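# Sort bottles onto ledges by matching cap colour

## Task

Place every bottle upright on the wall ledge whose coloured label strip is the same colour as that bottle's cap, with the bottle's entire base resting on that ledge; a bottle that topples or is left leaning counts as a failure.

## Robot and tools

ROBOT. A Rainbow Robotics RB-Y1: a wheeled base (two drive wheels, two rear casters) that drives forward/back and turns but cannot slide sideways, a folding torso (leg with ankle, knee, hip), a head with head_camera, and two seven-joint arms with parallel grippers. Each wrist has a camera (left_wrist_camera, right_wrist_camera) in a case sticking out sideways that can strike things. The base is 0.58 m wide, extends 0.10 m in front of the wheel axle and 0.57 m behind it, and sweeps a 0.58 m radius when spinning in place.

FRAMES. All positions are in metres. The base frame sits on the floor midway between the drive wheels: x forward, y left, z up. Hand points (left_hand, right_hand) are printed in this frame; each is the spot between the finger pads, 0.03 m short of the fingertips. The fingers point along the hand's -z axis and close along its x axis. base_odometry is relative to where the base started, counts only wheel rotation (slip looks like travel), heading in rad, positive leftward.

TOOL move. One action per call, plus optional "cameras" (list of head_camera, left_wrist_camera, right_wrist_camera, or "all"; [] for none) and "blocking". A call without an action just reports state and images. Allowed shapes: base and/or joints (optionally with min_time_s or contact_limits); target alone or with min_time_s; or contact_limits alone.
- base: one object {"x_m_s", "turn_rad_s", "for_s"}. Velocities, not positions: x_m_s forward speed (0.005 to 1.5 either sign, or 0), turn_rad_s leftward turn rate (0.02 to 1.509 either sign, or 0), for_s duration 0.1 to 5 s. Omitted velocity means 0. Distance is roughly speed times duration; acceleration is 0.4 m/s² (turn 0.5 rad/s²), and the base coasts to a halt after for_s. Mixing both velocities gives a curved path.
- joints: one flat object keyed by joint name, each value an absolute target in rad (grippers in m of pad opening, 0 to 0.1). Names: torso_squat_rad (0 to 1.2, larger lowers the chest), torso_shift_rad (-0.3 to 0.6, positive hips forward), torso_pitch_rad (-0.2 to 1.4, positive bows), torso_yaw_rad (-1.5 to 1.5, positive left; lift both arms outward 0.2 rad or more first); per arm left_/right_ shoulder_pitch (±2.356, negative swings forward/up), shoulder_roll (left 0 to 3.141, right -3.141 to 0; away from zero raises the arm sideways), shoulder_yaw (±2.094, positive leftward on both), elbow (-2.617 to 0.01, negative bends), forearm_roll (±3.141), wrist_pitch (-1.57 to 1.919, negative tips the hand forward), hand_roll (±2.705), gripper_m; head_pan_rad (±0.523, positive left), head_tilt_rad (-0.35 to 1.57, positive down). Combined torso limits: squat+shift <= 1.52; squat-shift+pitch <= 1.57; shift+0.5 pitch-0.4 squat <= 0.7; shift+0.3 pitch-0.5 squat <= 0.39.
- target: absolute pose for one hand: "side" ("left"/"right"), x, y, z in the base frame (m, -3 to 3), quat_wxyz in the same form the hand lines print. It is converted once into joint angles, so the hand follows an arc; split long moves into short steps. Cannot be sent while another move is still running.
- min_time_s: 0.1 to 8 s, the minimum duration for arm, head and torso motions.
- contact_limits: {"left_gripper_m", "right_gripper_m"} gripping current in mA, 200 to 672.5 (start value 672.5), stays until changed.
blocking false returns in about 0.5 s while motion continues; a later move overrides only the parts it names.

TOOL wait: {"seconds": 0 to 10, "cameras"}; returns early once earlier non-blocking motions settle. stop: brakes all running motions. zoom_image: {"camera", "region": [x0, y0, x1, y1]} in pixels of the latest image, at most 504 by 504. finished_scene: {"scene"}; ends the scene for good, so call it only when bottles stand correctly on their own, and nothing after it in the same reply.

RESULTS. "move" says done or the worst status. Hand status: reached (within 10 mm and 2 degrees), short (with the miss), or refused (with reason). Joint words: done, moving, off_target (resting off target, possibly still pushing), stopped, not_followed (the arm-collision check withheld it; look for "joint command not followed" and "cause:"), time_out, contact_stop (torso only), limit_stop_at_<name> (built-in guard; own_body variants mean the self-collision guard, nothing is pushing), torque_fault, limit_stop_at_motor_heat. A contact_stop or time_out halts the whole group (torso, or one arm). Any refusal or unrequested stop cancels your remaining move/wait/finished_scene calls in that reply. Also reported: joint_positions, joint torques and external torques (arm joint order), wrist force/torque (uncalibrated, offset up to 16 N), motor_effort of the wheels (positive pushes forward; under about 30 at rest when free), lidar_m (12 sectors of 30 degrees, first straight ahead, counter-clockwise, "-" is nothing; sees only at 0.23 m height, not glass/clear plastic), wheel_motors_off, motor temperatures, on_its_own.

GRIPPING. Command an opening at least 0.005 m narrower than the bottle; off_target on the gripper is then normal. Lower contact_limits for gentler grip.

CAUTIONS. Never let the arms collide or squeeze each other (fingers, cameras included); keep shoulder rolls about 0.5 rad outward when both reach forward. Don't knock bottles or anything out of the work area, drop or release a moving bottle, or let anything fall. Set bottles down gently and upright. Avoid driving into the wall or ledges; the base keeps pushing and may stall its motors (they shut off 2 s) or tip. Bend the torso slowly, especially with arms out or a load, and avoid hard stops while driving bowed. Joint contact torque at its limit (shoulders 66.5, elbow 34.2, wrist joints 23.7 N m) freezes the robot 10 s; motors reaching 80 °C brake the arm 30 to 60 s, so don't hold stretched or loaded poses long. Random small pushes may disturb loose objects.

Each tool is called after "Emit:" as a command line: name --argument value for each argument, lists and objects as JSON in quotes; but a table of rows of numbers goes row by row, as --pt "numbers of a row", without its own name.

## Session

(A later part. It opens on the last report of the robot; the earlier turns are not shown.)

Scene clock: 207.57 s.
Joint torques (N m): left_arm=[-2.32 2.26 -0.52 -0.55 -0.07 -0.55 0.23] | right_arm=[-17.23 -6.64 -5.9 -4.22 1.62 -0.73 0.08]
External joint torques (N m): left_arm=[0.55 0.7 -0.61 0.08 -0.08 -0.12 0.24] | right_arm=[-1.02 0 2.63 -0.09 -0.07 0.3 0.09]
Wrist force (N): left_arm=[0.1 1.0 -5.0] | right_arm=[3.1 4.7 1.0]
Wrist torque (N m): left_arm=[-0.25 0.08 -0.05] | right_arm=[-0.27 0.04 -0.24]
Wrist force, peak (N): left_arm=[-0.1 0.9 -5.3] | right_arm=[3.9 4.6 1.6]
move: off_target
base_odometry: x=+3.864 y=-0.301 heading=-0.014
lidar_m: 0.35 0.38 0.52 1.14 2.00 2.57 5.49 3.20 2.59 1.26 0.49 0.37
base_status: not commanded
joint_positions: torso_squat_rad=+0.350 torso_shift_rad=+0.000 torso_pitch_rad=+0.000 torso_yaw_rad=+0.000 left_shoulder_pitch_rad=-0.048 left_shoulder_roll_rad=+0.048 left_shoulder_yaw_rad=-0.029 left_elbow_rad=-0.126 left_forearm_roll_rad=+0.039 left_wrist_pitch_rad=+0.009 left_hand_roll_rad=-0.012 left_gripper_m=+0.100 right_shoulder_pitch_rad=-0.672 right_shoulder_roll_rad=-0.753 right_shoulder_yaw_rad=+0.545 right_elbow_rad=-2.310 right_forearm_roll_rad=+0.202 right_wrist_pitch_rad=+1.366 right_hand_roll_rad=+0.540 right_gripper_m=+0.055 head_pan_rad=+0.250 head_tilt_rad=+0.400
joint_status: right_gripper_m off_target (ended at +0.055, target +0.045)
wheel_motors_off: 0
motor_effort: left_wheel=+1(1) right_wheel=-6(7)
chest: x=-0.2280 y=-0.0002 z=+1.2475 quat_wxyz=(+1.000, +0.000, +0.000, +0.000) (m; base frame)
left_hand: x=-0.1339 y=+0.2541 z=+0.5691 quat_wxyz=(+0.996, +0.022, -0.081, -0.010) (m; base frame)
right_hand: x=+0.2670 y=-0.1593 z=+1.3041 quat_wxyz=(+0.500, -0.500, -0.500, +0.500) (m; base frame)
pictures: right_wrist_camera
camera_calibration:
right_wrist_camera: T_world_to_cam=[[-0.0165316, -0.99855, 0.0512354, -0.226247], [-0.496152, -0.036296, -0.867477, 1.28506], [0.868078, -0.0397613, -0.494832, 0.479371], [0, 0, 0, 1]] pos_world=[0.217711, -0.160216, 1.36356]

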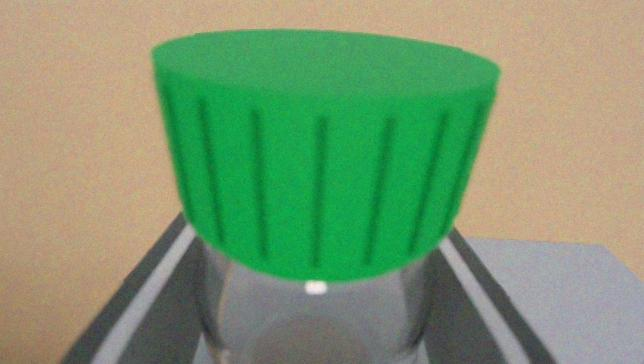

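Emit:
move --target '{"side": "right", "x": 0.267, "y": -0.159, "z": 1.345, "quat_wxyz": [0.5, -0.5, -0.5, 0.5]}' --min_time_s 0.6

Emit:
move --base '{"x_m_s": -0.3, "for_s": 0.8}'

Emit:
move --target '{"side": "right", "x": 0.27, "y": 0.165, "z": 1.227, "quat_wxyz": [0.4053, -0.4053, -0.5794, 0.5794]}' --min_time_s 1.2 --cameras '["right_wrist_camera", "head_camera"]'

Scene clock: 211.33 s.
Joint torques (N m): left_arm=[-2.5 2.39 -0.58 -0.6 -0.1 -0.52 0.23] | right_arm=[-17.57 -8.38 -9 -3.25 1.7 -1.22 -0.03]
External joint torques (N m): left_arm=[0.37 0.82 -0.67 0.03 -0.11 -0.08 0.24] | right_arm=[-0.7 -1.5 -0.56 -0.2 0.05 -0.09 -0.03]
Wrist force (N): left_arm=[0.3 0.8 -4.9] | right_arm=[2.7 6.8 0.2]
Wrist torque (N m): left_arm=[-0.22 0.11 -0.03] | right_arm=[-0.29 0.01 -0.24]
Wrist force, peak (N): left_arm=[-0.1 1.0 -5.4] | right_arm=[3.7 7.2 0.5]
move: done
base_odometry: x=+3.864 y=-0.301 heading=-0.014
lidar_m: 0.35 0.37 0.53 1.14 2.01 2.58 5.49 3.21 2.59 1.26 0.49 0.37
base_status: not commanded
joint_positions: torso_squat_rad=+0.350 torso_shift_rad=+0.000 torso_pitch_rad=+0.000 torso_yaw_rad=+0.000 left_shoulder_pitch_rad=-0.048 left_shoulder_roll_rad=+0.048 left_shoulder_yaw_rad=-0.029 left_elbow_rad=-0.126 left_forearm_roll_rad=+0.039 left_wrist_pitch_rad=+0.009 left_hand_roll_rad=-0.012 left_gripper_m=+0.100 right_shoulder_pitch_rad=-0.783 right_shoulder_roll_rad=-0.759 right_shoulder_yaw_rad=+0.479 right_elbow_rad=-2.312 right_forearm_roll_rad=+0.078 right_wrist_pitch_rad=+1.447 right_hand_roll_rad=+0.597 right_gripper_m=+0.055 head_pan_rad=+0.250 head_tilt_rad=+0.400
joint_status: all done
wheel_motors_off: 0
motor_effort: left_wheel=+1(2) right_wheel=-6(7)
chest: x=-0.2280 y=-0.0002 z=+1.2475 quat_wxyz=(+1.000, +0.000, +0.000, +0.000) (m; base frame)
left_hand: x=-0.1339 y=+0.2541 z=+0.5691 quat_wxyz=(+0.996, +0.022, -0.081, -0.010) (m; base frame)
right_hand: x=+0.2669 y=-0.1589 z=+1.3447 quat_wxyz=(+0.500, -0.500, -0.500, +0.500) (m; base frame)
right_hand_status: reached (checked arc, planned for 0.6 s): 0 mm and 0.0 deg off.
pictures: none

Scene clock: 213.67 s.
Joint torques (N m): left_arm=[-3.4 2.42 -0.58 -0.78 -0.15 -0.5 0.21] | right_arm=[-17.24 -8.2 -8.98 -2.96 1.74 -1.03 -0.11]
External joint torques (N m): left_arm=[-0.53 0.85 -0.67 -0.15 -0.16 -0.06 0.22] | right_arm=[-0.37 -1.32 -0.54 0.09 0.09 0.1 -0.1]
Wrist force (N): left_arm=[-0.2 0.8 -5.2] | right_arm=[3.1 7.0 0.1]
Wrist torque (N m): left_arm=[-0.22 0.04 -0.04] | right_arm=[-0.31 0.07 -0.17]
Wrist force, peak (N): left_arm=[0.4 1.0 -5.3] | right_arm=[3.5 7.1 1.1]
move: done
base_odometry: x=+3.624 y=-0.298 heading=-0.014
lidar_m: 0.59 0.62 0.87 1.17 1.91 2.86 5.25 3.02 2.58 2.08 0.83 0.61
base_status: done (sent for 0.8 of 0.8 s)
joint_positions: torso_squat_rad=+0.350 torso_shift_rad=+0.000 torso_pitch_rad=+0.000 torso_yaw_rad=+0.000 left_shoulder_pitch_rad=-0.047 left_shoulder_roll_rad=+0.048 left_shoulder_yaw_rad=-0.029 left_elbow_rad=-0.126 left_forearm_roll_rad=+0.039 left_wrist_pitch_rad=+0.009 left_hand_roll_rad=-0.012 left_gripper_m=+0.100 right_shoulder_pitch_rad=-0.783 right_shoulder_roll_rad=-0.759 right_shoulder_yaw_rad=+0.479 right_elbow_rad=-2.312 right_forearm_roll_rad=+0.078 right_wrist_pitch_rad=+1.447 right_hand_roll_rad=+0.597 right_gripper_m=+0.055 head_pan_rad=+0.250 head_tilt_rad=+0.400
joint_status: not commanded
wheel_motors_off: 0
motor_effort: left_wheel=+7(32) right_wheel=-3(23)
chest: x=-0.2280 y=-0.0002 z=+1.2475 quat_wxyz=(+1.000, +0.000, +0.000, +0.000) (m; base frame)
left_hand: x=-0.1341 y=+0.2541 z=+0.5691 quat_wxyz=(+0.996, +0.022, -0.081, -0.010) (m; base frame)
right_hand: x=+0.2668 y=-0.1589 z=+1.3448 quat_wxyz=(+0.500, -0.500, -0.500, +0.500) (m; base frame)
pictures: none

Scene clock: 215.37 s.
Joint torques (N m): left_arm=[-3.48 2.21 -0.55 -0.69 -0.14 -0.54 0.38] | right_arm=[-18.7 0.8 -6.62 -6.17 1.82 -0.41 -0.01]
External joint torques (N m): left_arm=[-0.62 0.65 -0.64 -0.06 -0.14 -0.1 0.39] | right_arm=[-0.39 -0.69 1.17 0.55 0.13 0.24 -0.01]
Wrist force (N): left_arm=[0.0 0.8 -4.9] | right_arm=[3.6 6.2 0.2]
Wrist torque (N m): left_arm=[-0.20 0.08 -0.03] | right_arm=[-0.29 0.13 0.02]
Wrist force, peak (N): left_arm=[0.0 1.0 -5.2] | right_arm=[3.7 7.3 -0.1]
move: done
base_odometry: x=+3.624 y=-0.298 heading=-0.013
lidar_m: 0.59 0.62 0.87 1.18 1.91 2.86 5.25 3.02 2.57 2.07 0.83 0.62
base_status: not commanded
joint_positions: torso_squat_rad=+0.350 torso_shift_rad=+0.000 torso_pitch_rad=+0.000 torso_yaw_rad=+0.000 left_shoulder_pitch_rad=-0.048 left_shoulder_roll_rad=+0.048 left_shoulder_yaw_rad=-0.029 left_elbow_rad=-0.126 left_forearm_roll_rad=+0.039 left_wrist_pitch_rad=+0.009 left_hand_roll_rad=-0.012 left_gripper_m=+0.100 right_shoulder_pitch_rad=-0.986 right_shoulder_roll_rad=-0.028 right_shoulder_yaw_rad=+0.959 right_elbow_rad=-1.525 right_forearm_roll_rad=+0.541 right_wrist_pitch_rad=+1.099 right_hand_roll_rad=+0.332 right_gripper_m=+0.055 head_pan_rad=+0.250 head_tilt_rad=+0.400
joint_status: all done
wheel_motors_off: 0
motor_effort: left_wheel=+6(7) right_wheel=-3(5)
chest: x=-0.2280 y=-0.0002 z=+1.2475 quat_wxyz=(+1.000, +0.000, +0.000, +0.000) (m; base frame)
left_hand: x=-0.1340 y=+0.2541 z=+0.5691 quat_wxyz=(+0.996, +0.022, -0.081, -0.010) (m; base frame)
right_hand: x=+0.2699 y=+0.1651 z=+1.2269 quat_wxyz=(+0.405, -0.405, -0.579, +0.580) (m; base frame)
right_hand_status: reached (checked arc, planned for 1.2 s): 0 mm and 0.0 deg off.
pictures: head_camera, right_wrist_camera
camera_calibration:
head_camera: T_world_to_cam=[[0.221324, -0.974873, 0.0252523, 0.0135062], [-0.340835, -0.101589, -0.934618, 1.3411], [0.9137, 0.198247, -0.354755, 0.644903], [0, 0, 0, 1]] pos_world=[-0.135144, 0.0215575, 1.48186]
right_wrist_camera: T_world_to_cam=[[0.326771, -0.943712, 0.051266, -0.000112893], [-0.454058, -0.204334, -0.867225, 1.24737], [0.828886, 0.260106, -0.49527, 0.413105], [0, 0, 0, 1]] pos_world=[0.223998, 0.147322, 1.28635]

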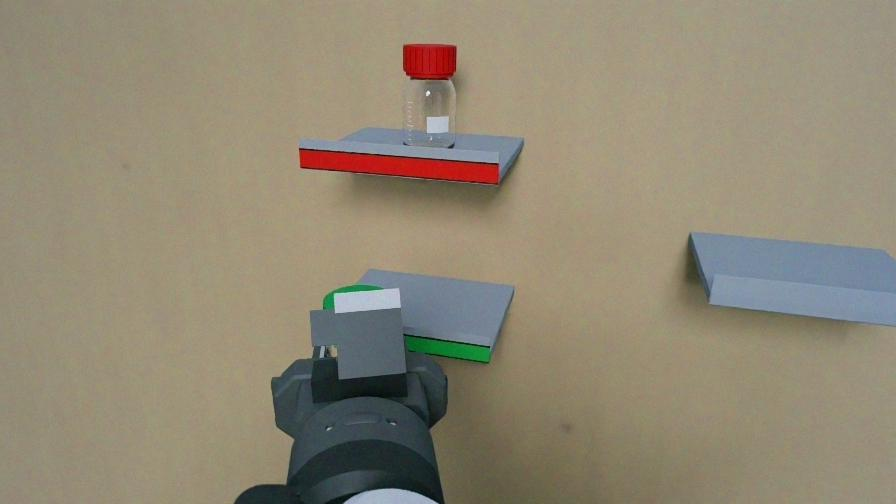

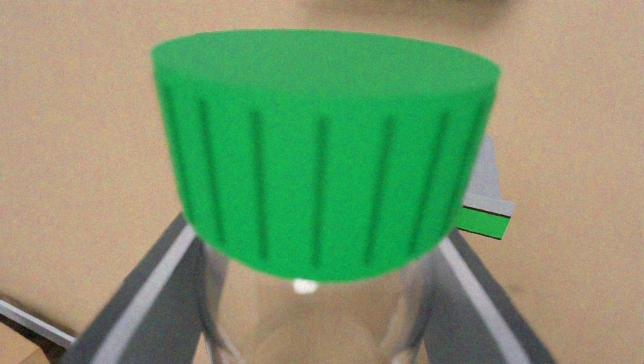

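Drive in and place.

Emit:
move --base '{"x_m_s": 0.25, "for_s": 0.92}' --cameras '["right_wrist_camera", "head_camera"]'

Emit:
move --target '{"side": "right", "x": 0.27, "y": 0.165, "z": 1.206, "quat_wxyz": [0.4053, -0.4053, -0.5794, 0.5794]}' --min_time_s 0.7 --cameras '["right_wrist_camera", "head_camera"]'

Scene clock: 217.80 s.
Joint torques (N m): left_arm=[-2.34 2.02 -0.59 -0.65 -0.18 -0.5 0.28] | right_arm=[-18.38 0.8 -6.46 -6.43 1.78 -0.71 -0.08]
External joint torques (N m): left_arm=[0.53 0.45 -0.67 -0.02 -0.19 -0.06 0.29] | right_arm=[-0.07 -0.69 1.32 0.3 0.09 -0.06 -0.07]
Wrist force (N): left_arm=[0.0 1.2 -5.2] | right_arm=[3.2 5.6 0.3]
Wrist torque (N m): left_arm=[-0.27 0.09 -0.02] | right_arm=[-0.17 0.11 -0.06]
Wrist force, peak (N): left_arm=[0.2 0.6 -5.4] | right_arm=[3.7 6.6 1.1]
move: done
base_odometry: x=+3.858 y=-0.301 heading=-0.013
lidar_m: 0.36 0.38 0.54 1.14 2.00 2.57 5.48 3.19 2.59 1.27 0.50 0.38
base_status: done (sent for 0.93 of 0.93 s)
joint_positions: torso_squat_rad=+0.350 torso_shift_rad=+0.000 torso_pitch_rad=+0.000 torso_yaw_rad=+0.000 left_shoulder_pitch_rad=-0.048 left_shoulder_roll_rad=+0.048 left_shoulder_yaw_rad=-0.029 left_elbow_rad=-0.126 left_forearm_roll_rad=+0.039 left_wrist_pitch_rad=+0.009 left_hand_roll_rad=-0.012 left_gripper_m=+0.100 right_shoulder_pitch_rad=-0.986 right_shoulder_roll_rad=-0.029 right_shoulder_yaw_rad=+0.959 right_elbow_rad=-1.525 right_forearm_roll_rad=+0.541 right_wrist_pitch_rad=+1.099 right_hand_roll_rad=+0.332 right_gripper_m=+0.055 head_pan_rad=+0.250 head_tilt_rad=+0.400
joint_status: not commanded
wheel_motors_off: 0
motor_effort: left_wheel=+0(28) right_wheel=-5(32)
chest: x=-0.2279 y=-0.0002 z=+1.2475 quat_wxyz=(+1.000, +0.000, +0.000, +0.000) (m; base frame)
left_hand: x=-0.1339 y=+0.2541 z=+0.5691 quat_wxyz=(+0.996, +0.022, -0.081, -0.010) (m; base frame)
right_hand: x=+0.2701 y=+0.1650 z=+1.2268 quat_wxyz=(+0.405, -0.405, -0.579, +0.580) (m; base frame)
pictures: head_camera, right_wrist_camera
camera_calibration:
head_camera: T_world_to_cam=[[0.221339, -0.974871, 0.0252229, 0.0135293], [-0.340957, -0.101592, -0.934573, 1.34105], [0.913651, 0.198257, -0.354875, 0.644983], [0, 0, 0, 1]] pos_world=[-0.135044, 0.0215574, 1.48186]
right_wrist_camera: T_world_to_cam=[[0.326608, -0.943765, 0.0513266, -0.000269012], [-0.454247, -0.204359, -0.86712, 1.24722], [0.828847, 0.259894, -0.495447, 0.413267], [0, 0, 0, 1]] pos_world=[0.224098, 0.147221, 1.28625]

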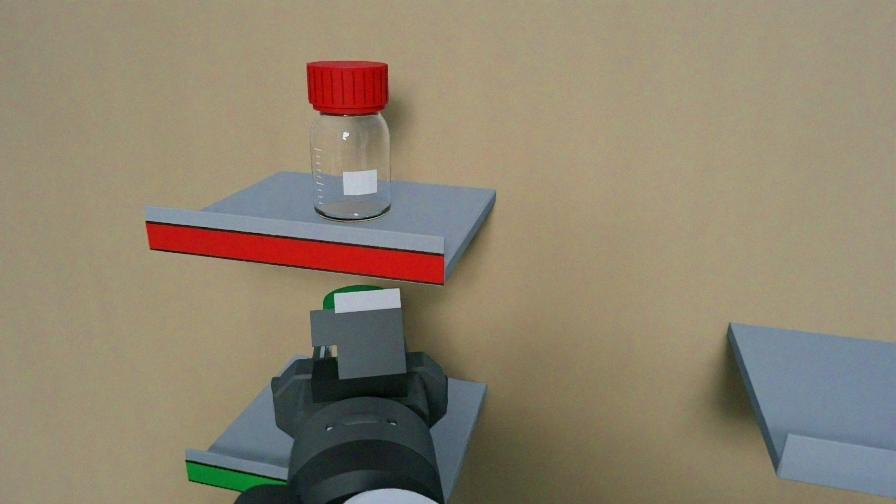

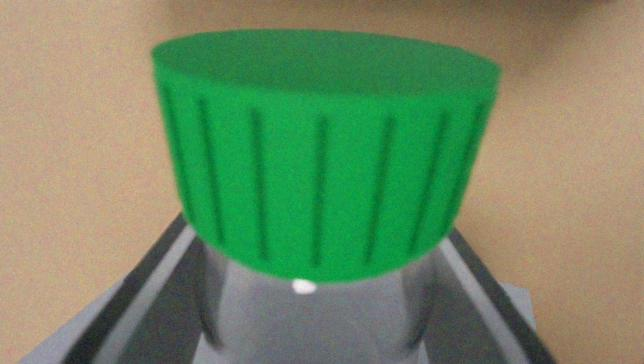

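Scene clock: 218.83 s.
Joint torques (N m): left_arm=[-2.35 2.15 -0.76 -0.69 -0.14 -0.5 0.27] | right_arm=[-15.49 3.94 -3.64 -5.89 0.63 -0.86 -0.2]
External joint torques (N m): left_arm=[0.52 0.59 -0.85 -0.06 -0.14 -0.07 0.28] | right_arm=[2.64 1.97 4.02 1.02 -1.07 -0.29 -0.19]
Wrist force (N): left_arm=[0.0 0.8 -5.1] | right_arm=[0.8 0.4 0.4]
Wrist torque (N m): left_arm=[-0.22 0.08 -0.04] | right_arm=[-0.29 0.17 0.05]
Wrist force, peak (N): left_arm=[0.1 0.7 -5.3] | right_arm=[3.6 6.3 0.5]
move: done
base_odometry: x=+3.858 y=-0.301 heading=-0.013
lidar_m: 0.36 0.38 0.53 1.14 1.99 2.57 5.48 3.19 2.59 1.28 0.50 0.37
base_status: not commanded
joint_positions: torso_squat_rad=+0.350 torso_shift_rad=+0.000 torso_pitch_rad=+0.000 torso_yaw_rad=+0.000 left_shoulder_pitch_rad=-0.048 left_shoulder_roll_rad=+0.048 left_shoulder_yaw_rad=-0.029 left_elbow_rad=-0.126 left_forearm_roll_rad=+0.039 left_wrist_pitch_rad=+0.009 left_hand_roll_rad=-0.012 left_gripper_m=+0.100 right_shoulder_pitch_rad=-0.952 right_shoulder_roll_rad=-0.027 right_shoulder_yaw_rad=+0.990 right_elbow_rad=-1.497 right_forearm_roll_rad=+0.586 right_wrist_pitch_rad=+1.072 right_hand_roll_rad=+0.288 right_gripper_m=+0.055 head_pan_rad=+0.250 head_tilt_rad=+0.400
joint_status: all done
wheel_motors_off: 0
motor_effort: left_wheel=+1(1) right_wheel=-5(6)
chest: x=-0.2279 y=-0.0002 z=+1.2475 quat_wxyz=(+1.000, +0.000, +0.000, +0.000) (m; base frame)
left_hand: x=-0.1339 y=+0.2541 z=+0.5691 quat_wxyz=(+0.996, +0.022, -0.081, -0.010) (m; base frame)
right_hand: x=+0.2695 y=+0.1647 z=+1.2066 quat_wxyz=(+0.405, -0.405, -0.579, +0.581) (m; base frame)
right_hand_status: reached (checked arc, planned for 0.7 s): 1 mm and 0.2 deg off.
pictures: head_camera, right_wrist_camera
camera_calibration:
head_camera: T_world_to_cam=[[0.221339, -0.974871, 0.0252229, 0.0135293], [-0.340957, -0.101592, -0.934573, 1.34105], [0.913651, 0.198257, -0.354875, 0.644983], [0, 0, 0, 1]] pos_world=[-0.135044, 0.0215574, 1.48186]
right_wrist_camera: T_world_to_cam=[[0.328093, -0.943165, 0.0528565, -0.00165181], [-0.455135, -0.20686, -0.86606, 1.22879], [0.827772, 0.260092, -0.497137, 0.406042], [0, 0, 0, 1]] pos_world=[0.223697, 0.147022, 1.26615]

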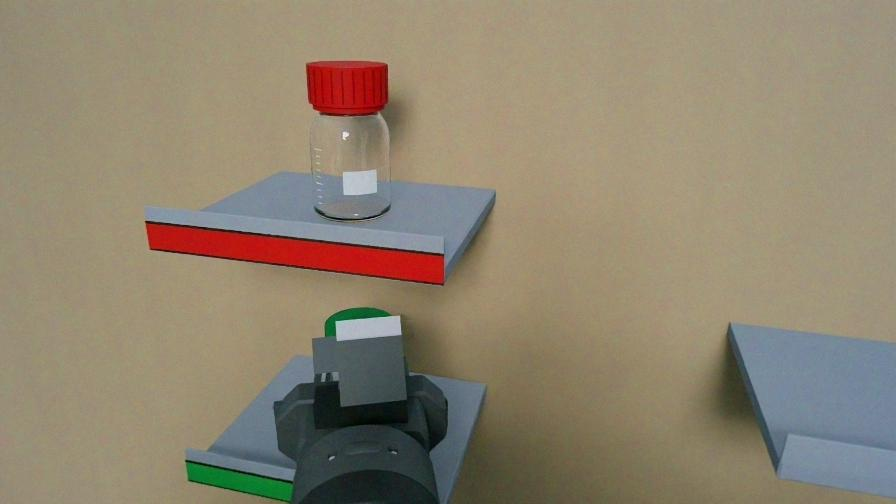

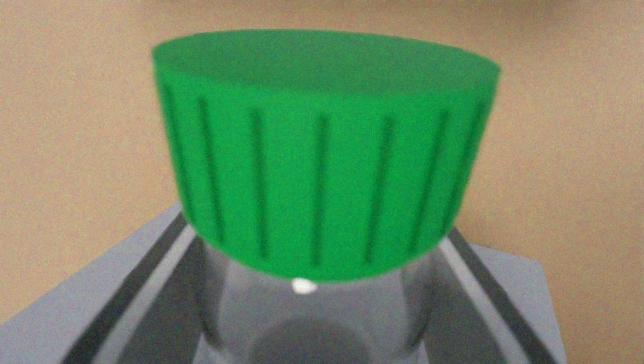

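Emit:
move --joints '{"right_gripper_m": 0.1}'

Emit:
move --base '{"x_m_s": -0.3, "for_s": 0.9}' --joints '{"head_pan_rad": -0.05, "head_tilt_rad": 0.35}' --cameras '["right_wrist_camera", "head_camera"]'

Scene clock: 220.07 s.
Joint torques (N m): left_arm=[-2.33 2.4 -0.34 -0.59 0.04 -0.43 0.18] | right_arm=[-15.55 3.56 -5.06 -5.98 1.35 -0.82 -0.28]
External joint torques (N m): left_arm=[0.53 0.84 -0.42 0.05 0.03 0.01 0.19] | right_arm=[2.57 1.58 2.6 0.94 -0.34 -0.25 -0.27]
Wrist force (N): left_arm=[0.2 0.9 -4.8] | right_arm=[2.7 4.1 0.9]
Wrist torque (N m): left_arm=[-0.23 0.08 -0.04] | right_arm=[-0.16 0.09 0.04]
Wrist force, peak (N): left_arm=[0.1 1.1 -5.3] | right_arm=[3.5 4.5 1.0]
move: done
base_odometry: x=+3.858 y=-0.301 heading=-0.013
lidar_m: 0.36 0.38 0.54 1.14 2.00 2.57 5.48 3.20 2.60 1.28 0.50 0.37
base_status: not commanded
joint_positions: torso_squat_rad=+0.350 torso_shift_rad=+0.000 torso_pitch_rad=+0.000 torso_yaw_rad=+0.000 left_shoulder_pitch_rad=-0.048 left_shoulder_roll_rad=+0.048 left_shoulder_yaw_rad=-0.029 left_elbow_rad=-0.126 left_forearm_roll_rad=+0.039 left_wrist_pitch_rad=+0.009 left_hand_roll_rad=-0.012 left_gripper_m=+0.100 right_shoulder_pitch_rad=-0.952 right_shoulder_roll_rad=-0.027 right_shoulder_yaw_rad=+0.990 right_elbow_rad=-1.497 right_forearm_roll_rad=+0.586 right_wrist_pitch_rad=+1.072 right_hand_roll_rad=+0.288 right_gripper_m=+0.100 head_pan_rad=+0.250 head_tilt_rad=+0.400
joint_status: all done
wheel_motors_off: 0
motor_effort: left_wheel=+1(1) right_wheel=-5(6)
chest: x=-0.2279 y=-0.0002 z=+1.2475 quat_wxyz=(+1.000, +0.000, +0.000, +0.000) (m; base frame)
left_hand: x=-0.1339 y=+0.2541 z=+0.5691 quat_wxyz=(+0.996, +0.022, -0.081, -0.010) (m; base frame)
right_hand: x=+0.2694 y=+0.1648 z=+1.2065 quat_wxyz=(+0.405, -0.405, -0.579, +0.581) (m; base frame)
pictures: none

Scene clock: 222.40 s.
Joint torques (N m): left_arm=[-3.75 2.26 -0.25 -0.82 -0.09 -0.46 0.15] | right_arm=[-16 2.13 -5 -6.08 1.53 -0.67 -0.09]
External joint torques (N m): left_arm=[-0.89 0.69 -0.33 -0.19 -0.1 -0.03 0.16] | right_arm=[2.12 0.15 2.66 0.83 -0.16 -0.1 -0.08]
Wrist force (N): left_arm=[0.3 0.8 -5.0] | right_arm=[3.3 4.4 0.2]
Wrist torque (N m): left_arm=[-0.20 0.12 -0.05] | right_arm=[-0.18 0.13 -0.02]
Wrist force, peak (N): left_arm=[0.0 1.0 -5.3] | right_arm=[3.6 4.8 1.1]
move: done
base_odometry: x=+3.588 y=-0.297 heading=-0.012
lidar_m: 0.63 0.66 0.93 1.18 1.89 2.83 5.21 3.00 2.56 2.18 0.87 0.65
base_status: done (sent for 0.9 of 0.9 s)
joint_positions: torso_squat_rad=+0.350 torso_shift_rad=+0.000 torso_pitch_rad=+0.000 torso_yaw_rad=+0.000 left_shoulder_pitch_rad=-0.047 left_shoulder_roll_rad=+0.048 left_shoulder_yaw_rad=-0.029 left_elbow_rad=-0.126 left_forearm_roll_rad=+0.039 left_wrist_pitch_rad=+0.009 left_hand_roll_rad=-0.012 left_gripper_m=+0.100 right_shoulder_pitch_rad=-0.952 right_shoulder_roll_rad=-0.027 right_shoulder_yaw_rad=+0.990 right_elbow_rad=-1.497 right_forearm_roll_rad=+0.586 right_wrist_pitch_rad=+1.072 right_hand_roll_rad=+0.288 right_gripper_m=+0.100 head_pan_rad=-0.050 head_tilt_rad=+0.350
joint_status: all done
wheel_motors_off: 0
motor_effort: left_wheel=+7(33) right_wheel=-3(21)
chest: x=-0.2280 y=-0.0002 z=+1.2475 quat_wxyz=(+1.000, +0.000, +0.000, +0.000) (m; base frame)
left_hand: x=-0.1341 y=+0.2541 z=+0.5691 quat_wxyz=(+0.996, +0.022, -0.081, -0.010) (m; base frame)
right_hand: x=+0.2692 y=+0.1649 z=+1.2065 quat_wxyz=(+0.405, -0.405, -0.579, +0.581) (m; base frame)
pictures: head_camera, right_wrist_camera
camera_calibration:
head_camera: T_world_to_cam=[[-0.0778821, -0.996677, 0.0238424, -0.0460881], [-0.308633, 0.00136309, -0.95118, 1.37174], [0.947987, -0.0814385, -0.307714, 0.583749], [0, 0, 0, 1]] pos_world=[-0.133613, -0.000265124, 1.48549]
right_wrist_camera: T_world_to_cam=[[0.328449, -0.943045, 0.0527906, -0.00137214], [-0.455259, -0.207035, -0.865954, 1.22853], [0.827563, 0.260388, -0.49733, 0.406435], [0, 0, 0, 1]] pos_world=[0.223398, 0.147223, 1.26605]

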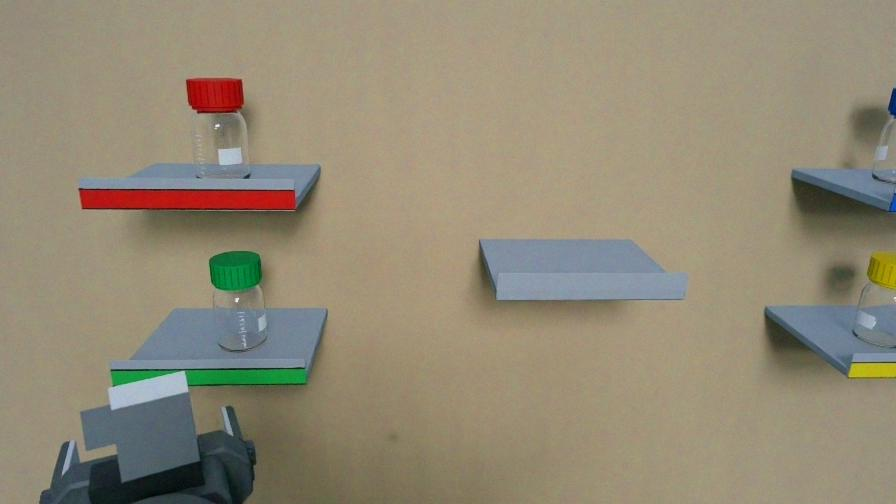

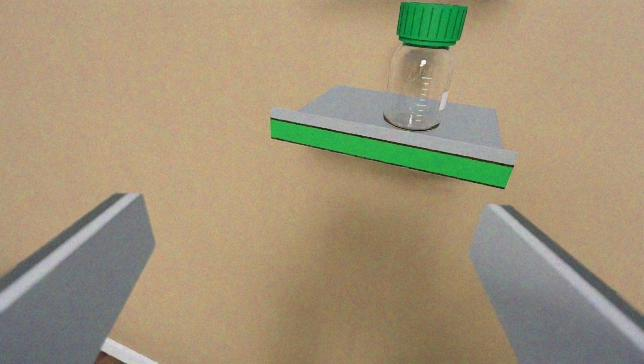

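Emit:
move --base '{"x_m_s": 0.4, "for_s": 0.6625}'

Emit:
move --joints '{"right_gripper_m": 0.045}' --cameras '["right_wrist_camera"]'

Emit:
move --target '{"side": "right", "x": 0.27, "y": 0.165, "z": 1.231, "quat_wxyz": [0.4053, -0.4053, -0.5794, 0.5794]}' --min_time_s 0.5

Emit:
move --base '{"x_m_s": -0.4, "for_s": 0.6625}'

Emit:
move --target '{"side": "right", "x": 0.27, "y": -0.20, "z": 1.338, "quat_wxyz": [0.5, -0.5, -0.5, 0.5]}' --min_time_s 1.0 --cameras '["right_wrist_camera", "head_camera"]'

Scene clock: 230.07 s.
Joint torques (N m): left_arm=[-2.25 2.6 -0.55 -0.34 -0.06 -0.39 0.26] | right_arm=[-16.19 2.79 -4.64 -6.66 1.39 -0.58 -0.2]
External joint torques (N m): left_arm=[0.61 1.04 -0.63 0.29 -0.07 0.05 0.27] | right_arm=[1.92 0.81 3.02 0.25 -0.3 -0.01 -0.19]
Wrist force (N): left_arm=[0.0 1.0 -5.2] | right_arm=[2.3 4.2 0.8]
Wrist torque (N m): left_arm=[-0.24 0.07 -0.05] | right_arm=[-0.21 0.00 0.03]
Wrist force, peak (N): left_arm=[0.2 0.8 -5.4] | right_arm=[4.2 4.9 0.8]
move: done
base_odometry: x=+3.765 y=-0.300 heading=-0.012
lidar_m: 0.45 0.48 0.67 1.16 1.96 2.97 5.39 3.12 2.59 1.60 0.63 0.46
base_status: done (sent for 0.67 of 0.67 s)
joint_positions: torso_squat_rad=+0.350 torso_shift_rad=+0.000 torso_pitch_rad=+0.000 torso_yaw_rad=+0.000 left_shoulder_pitch_rad=-0.048 left_shoulder_roll_rad=+0.048 left_shoulder_yaw_rad=-0.029 left_elbow_rad=-0.126 left_forearm_roll_rad=+0.039 left_wrist_pitch_rad=+0.009 left_hand_roll_rad=-0.012 left_gripper_m=+0.100 right_shoulder_pitch_rad=-0.952 right_shoulder_roll_rad=-0.027 right_shoulder_yaw_rad=+0.990 right_elbow_rad=-1.497 right_forearm_roll_rad=+0.586 right_wrist_pitch_rad=+1.072 right_hand_roll_rad=+0.288 right_gripper_m=+0.100 head_pan_rad=-0.050 head_tilt_rad=+0.350
joint_status: not commanded
wheel_motors_off: 0
motor_effort: left_wheel=+1(29) right_wheel=-2(30)
chest: x=-0.2279 y=-0.0002 z=+1.2475 quat_wxyz=(+1.000, +0.000, +0.000, +0.000) (m; base frame)
left_hand: x=-0.1338 y=+0.2541 z=+0.5691 quat_wxyz=(+0.996, +0.022, -0.081, -0.010) (m; base frame)
right_hand: x=+0.2694 y=+0.1649 z=+1.2063 quat_wxyz=(+0.405, -0.404, -0.579, +0.581) (m; base frame)
pictures: none

Scene clock: 231.20 s.
Joint torques (N m): left_arm=[-2.3 2.31 -0.52 -0.54 -0.2 -0.49 0.41] | right_arm=[-16.31 2.35 -4.9 -6.37 1.55 -0.61 -0.26]
External joint torques (N m): left_arm=[0.57 0.75 -0.61 0.1 -0.21 -0.05 0.42] | right_arm=[1.8 0.37 2.76 0.55 -0.15 -0.05 -0.25]
Wrist force (N): left_arm=[0.1 0.9 -4.9] | right_arm=[2.8 4.3 1.0]
Wrist torque (N m): left_arm=[-0.23 0.09 -0.03] | right_arm=[-0.21 0.07 0.00]
Wrist force, peak (N): left_arm=[0.1 0.9 -5.3] | right_arm=[4.3 4.7 1.0]
move: done
base_odometry: x=+3.765 y=-0.300 heading=-0.012
lidar_m: 0.45 0.48 0.67 1.15 1.96 2.97 5.38 3.13 2.58 1.59 0.63 0.46
base_status: not commanded
joint_positions: torso_squat_rad=+0.350 torso_shift_rad=+0.000 torso_pitch_rad=+0.000 torso_yaw_rad=+0.000 left_shoulder_pitch_rad=-0.048 left_shoulder_roll_rad=+0.048 left_shoulder_yaw_rad=-0.029 left_elbow_rad=-0.126 left_forearm_roll_rad=+0.039 left_wrist_pitch_rad=+0.009 left_hand_roll_rad=-0.012 left_gripper_m=+0.100 right_shoulder_pitch_rad=-0.952 right_shoulder_roll_rad=-0.027 right_shoulder_yaw_rad=+0.990 right_elbow_rad=-1.497 right_forearm_roll_rad=+0.586 right_wrist_pitch_rad=+1.072 right_hand_roll_rad=+0.288 right_gripper_m=+0.045 head_pan_rad=-0.050 head_tilt_rad=+0.350
joint_status: all done
wheel_motors_off: 0
motor_effort: left_wheel=+1(2) right_wheel=-1(2)
chest: x=-0.2279 y=-0.0002 z=+1.2475 quat_wxyz=(+1.000, +0.000, +0.000, +0.000) (m; base frame)
left_hand: x=-0.1339 y=+0.2541 z=+0.5691 quat_wxyz=(+0.996, +0.022, -0.081, -0.010) (m; base frame)
right_hand: x=+0.2694 y=+0.1649 z=+1.2063 quat_wxyz=(+0.405, -0.405, -0.579, +0.581) (m; base frame)
pictures: right_wrist_camera
camera_calibration:
right_wrist_camera: T_world_to_cam=[[0.328492, -0.943035, 0.0527029, -0.00132711], [-0.455568, -0.207075, -0.865782, 1.2283], [0.827376, 0.260392, -0.497639, 0.406602], [0, 0, 0, 1]] pos_world=[0.223597, 0.147223, 1.26585]

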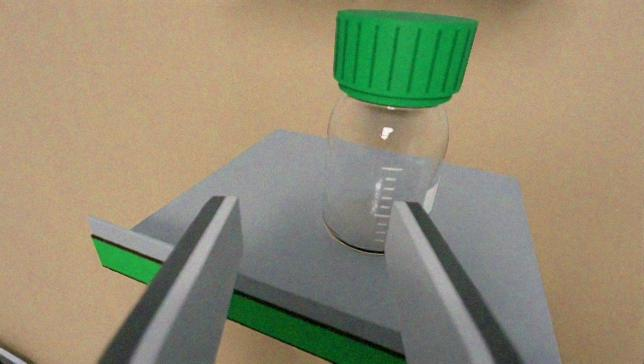

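Scene clock: 232.03 s.
Joint torques (N m): left_arm=[-2.18 2.32 -0.47 -0.49 -0.11 -0.45 0.22] | right_arm=[-18.59 0.05 -7.37 -6.68 1.39 -0.33 0.02]
External joint torques (N m): left_arm=[0.68 0.75 -0.56 0.14 -0.12 -0.01 0.23] | right_arm=[-0.29 -1.41 0.43 0.02 -0.31 0.34 0.03]
Wrist force (N): left_arm=[0.0 1.1 -4.9] | right_arm=[2.3 4.8 0.3]
Wrist torque (N m): left_arm=[-0.24 0.07 -0.04] | right_arm=[-0.25 -0.01 -0.22]
Wrist force, peak (N): left_arm=[-0.3 1.0 -5.2] | right_arm=[3.5 4.9 0.9]
move: done
base_odometry: x=+3.765 y=-0.300 heading=-0.012
lidar_m: 0.45 0.47 0.67 1.15 1.96 2.97 5.39 3.13 2.58 1.59 0.63 0.46
base_status: not commanded
joint_positions: torso_squat_rad=+0.350 torso_shift_rad=+0.000 torso_pitch_rad=+0.000 torso_yaw_rad=+0.000 left_shoulder_pitch_rad=-0.048 left_shoulder_roll_rad=+0.048 left_shoulder_yaw_rad=-0.029 left_elbow_rad=-0.126 left_forearm_roll_rad=+0.039 left_wrist_pitch_rad=+0.009 left_hand_roll_rad=-0.012 left_gripper_m=+0.100 right_shoulder_pitch_rad=-0.989 right_shoulder_roll_rad=-0.028 right_shoulder_yaw_rad=+0.955 right_elbow_rad=-1.531 right_forearm_roll_rad=+0.538 right_wrist_pitch_rad=+1.102 right_hand_roll_rad=+0.338 right_gripper_m=+0.045 head_pan_rad=-0.050 head_tilt_rad=+0.350
joint_status: all done
wheel_motors_off: 0
motor_effort: left_wheel=+2(2) right_wheel=-1(2)
chest: x=-0.2279 y=-0.0002 z=+1.2475 quat_wxyz=(+1.000, +0.000, +0.000, +0.000) (m; base frame)
left_hand: x=-0.1339 y=+0.2541 z=+0.5691 quat_wxyz=(+0.996, +0.022, -0.081, -0.010) (m; base frame)
right_hand: x=+0.2692 y=+0.1655 z=+1.2304 quat_wxyz=(+0.404, -0.405, -0.581, +0.579) (m; base frame)
right_hand_status: reached (checked arc, planned for 0.5 s): 1 mm and 0.2 deg off.
pictures: none

Scene clock: 233.90 s.
Joint torques (N m): left_arm=[-3.52 2.27 -1.11 -0.71 -0.11 -0.42 0.37] | right_arm=[-17.9 1.39 -7.36 -5.56 1.33 -0.43 0.14]
External joint torques (N m): left_arm=[-0.66 0.71 -1.19 -0.08 -0.12 0.02 0.38] | right_arm=[0.41 -0.05 0.44 1.14 -0.37 0.24 0.15]
Wrist force (N): left_arm=[-0.2 0.7 -5.2] | right_arm=[3.4 4.5 0.3]
Wrist torque (N m): left_arm=[-0.19 0.05 -0.05] | right_arm=[-0.25 0.10 -0.21]
Wrist force, peak (N): left_arm=[-0.1 1.0 -5.3] | right_arm=[3.8 5.1 0.8]
move: done
base_odometry: x=+3.588 y=-0.298 heading=-0.012
lidar_m: 0.63 0.66 0.93 1.19 1.89 2.83 5.21 3.00 2.56 2.18 0.87 0.65
base_status: done (sent for 0.67 of 0.67 s)
joint_positions: torso_squat_rad=+0.350 torso_shift_rad=+0.000 torso_pitch_rad=+0.000 torso_yaw_rad=+0.000 left_shoulder_pitch_rad=-0.047 left_shoulder_roll_rad=+0.048 left_shoulder_yaw_rad=-0.029 left_elbow_rad=-0.126 left_forearm_roll_rad=+0.039 left_wrist_pitch_rad=+0.009 left_hand_roll_rad=-0.012 left_gripper_m=+0.100 right_shoulder_pitch_rad=-0.989 right_shoulder_roll_rad=-0.029 right_shoulder_yaw_rad=+0.955 right_elbow_rad=-1.531 right_forearm_roll_rad=+0.538 right_wrist_pitch_rad=+1.102 right_hand_roll_rad=+0.338 right_gripper_m=+0.045 head_pan_rad=-0.050 head_tilt_rad=+0.350
joint_status: not commanded
wheel_motors_off: 0
motor_effort: left_wheel=+5(35) right_wheel=-3(22)
chest: x=-0.2281 y=-0.0002 z=+1.2475 quat_wxyz=(+1.000, +0.000, +0.000, +0.000) (m; base frame)
left_hand: x=-0.1341 y=+0.2541 z=+0.5691 quat_wxyz=(+0.996, +0.022, -0.081, -0.010) (m; base frame)
right_hand: x=+0.2691 y=+0.1654 z=+1.2306 quat_wxyz=(+0.404, -0.405, -0.581, +0.579) (m; base frame)
pictures: none

Scene clock: 235.63 s.
Joint torques (N m): left_arm=[-3.17 2.24 -0.69 -0.69 -0.09 -0.38 0.15] | right_arm=[-14.85 -7.82 -6.58 -3.44 1.37 -1.19 -0.16]
External joint torques (N m): left_arm=[-0.31 0.67 -0.78 -0.06 -0.1 0.06 0.16] | right_arm=[1.08 0.16 1.47 0.17 -0.15 0.08 -0.16]
Wrist force (N): left_arm=[0.0 1.0 -4.9] | right_arm=[2.4 4.6 0.9]
Wrist torque (N m): left_arm=[-0.23 0.07 -0.04] | right_arm=[-0.26 -0.01 -0.24]
Wrist force, peak (N): left_arm=[-0.2 0.9 -5.3] | right_arm=[4.1 6.1 0.1]
move: done
base_odometry: x=+3.588 y=-0.298 heading=-0.012
lidar_m: 0.63 0.66 0.93 1.18 1.89 2.83 5.21 3.00 2.56 2.18 0.87 0.65
base_status: not commanded
joint_positions: torso_squat_rad=+0.350 torso_shift_rad=+0.000 torso_pitch_rad=+0.000 torso_yaw_rad=+0.000 left_shoulder_pitch_rad=-0.048 left_shoulder_roll_rad=+0.048 left_shoulder_yaw_rad=-0.029 left_elbow_rad=-0.126 left_forearm_roll_rad=+0.039 left_wrist_pitch_rad=+0.009 left_hand_roll_rad=-0.012 left_gripper_m=+0.100 right_shoulder_pitch_rad=-0.625 right_shoulder_roll_rad=-0.785 right_shoulder_yaw_rad=+0.317 right_elbow_rad=-2.326 right_forearm_roll_rad=+0.019 right_wrist_pitch_rad=+1.316 right_hand_roll_rad=+0.686 right_gripper_m=+0.045 head_pan_rad=-0.050 head_tilt_rad=+0.350
joint_status: all done
wheel_motors_off: 0
motor_effort: left_wheel=+6(6) right_wheel=-4(5)
chest: x=-0.2280 y=-0.0002 z=+1.2475 quat_wxyz=(+1.000, +0.000, +0.000, +0.000) (m; base frame)
left_hand: x=-0.1340 y=+0.2541 z=+0.5691 quat_wxyz=(+0.996, +0.022, -0.081, -0.010) (m; base frame)
right_hand: x=+0.2700 y=-0.2001 z=+1.3381 quat_wxyz=(+0.500, -0.500, -0.500, +0.500) (m; base frame)
right_hand_status: reached (checked arc, planned for 1.0 s): 0 mm and 0.0 deg off.
pictures: head_camera, right_wrist_camera
camera_calibration:
head_camera: T_world_to_cam=[[-0.0779115, -0.996677, 0.0237465, -0.0460495], [-0.308714, 0.00147068, -0.951154, 1.37169], [0.947958, -0.0814367, -0.307803, 0.583869], [0, 0, 0, 1]] pos_world=[-0.133613, -0.000365387, 1.48549]
right_wrist_camera: T_world_to_cam=[[-0.0174168, -0.998521, 0.0515042, -0.268852], [-0.496103, -0.0360934, -0.867513, 1.31455], [0.868089, -0.0406606, -0.49474, 0.49161], [0, 0, 0, 1]] pos_world=[0.220709, -0.201019, 1.39746]

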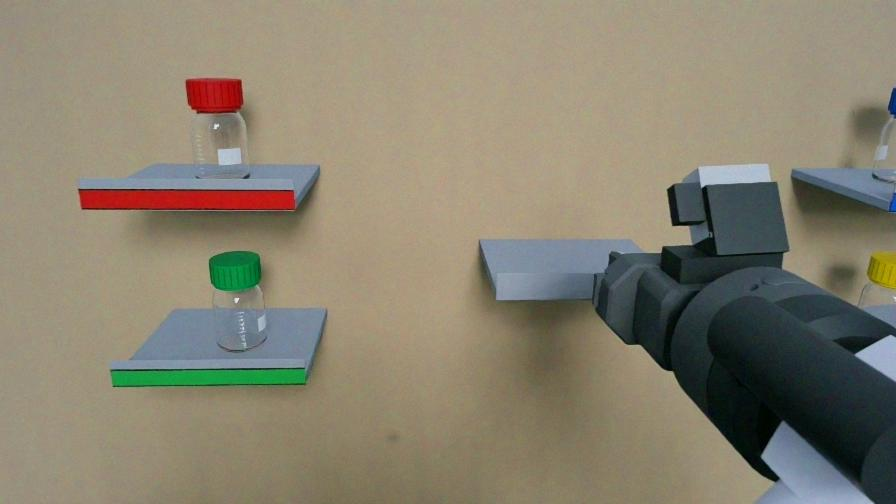

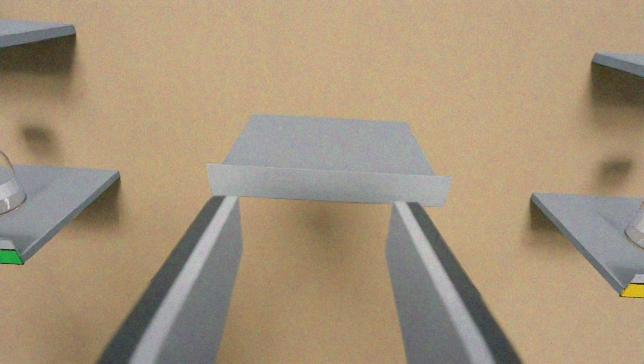

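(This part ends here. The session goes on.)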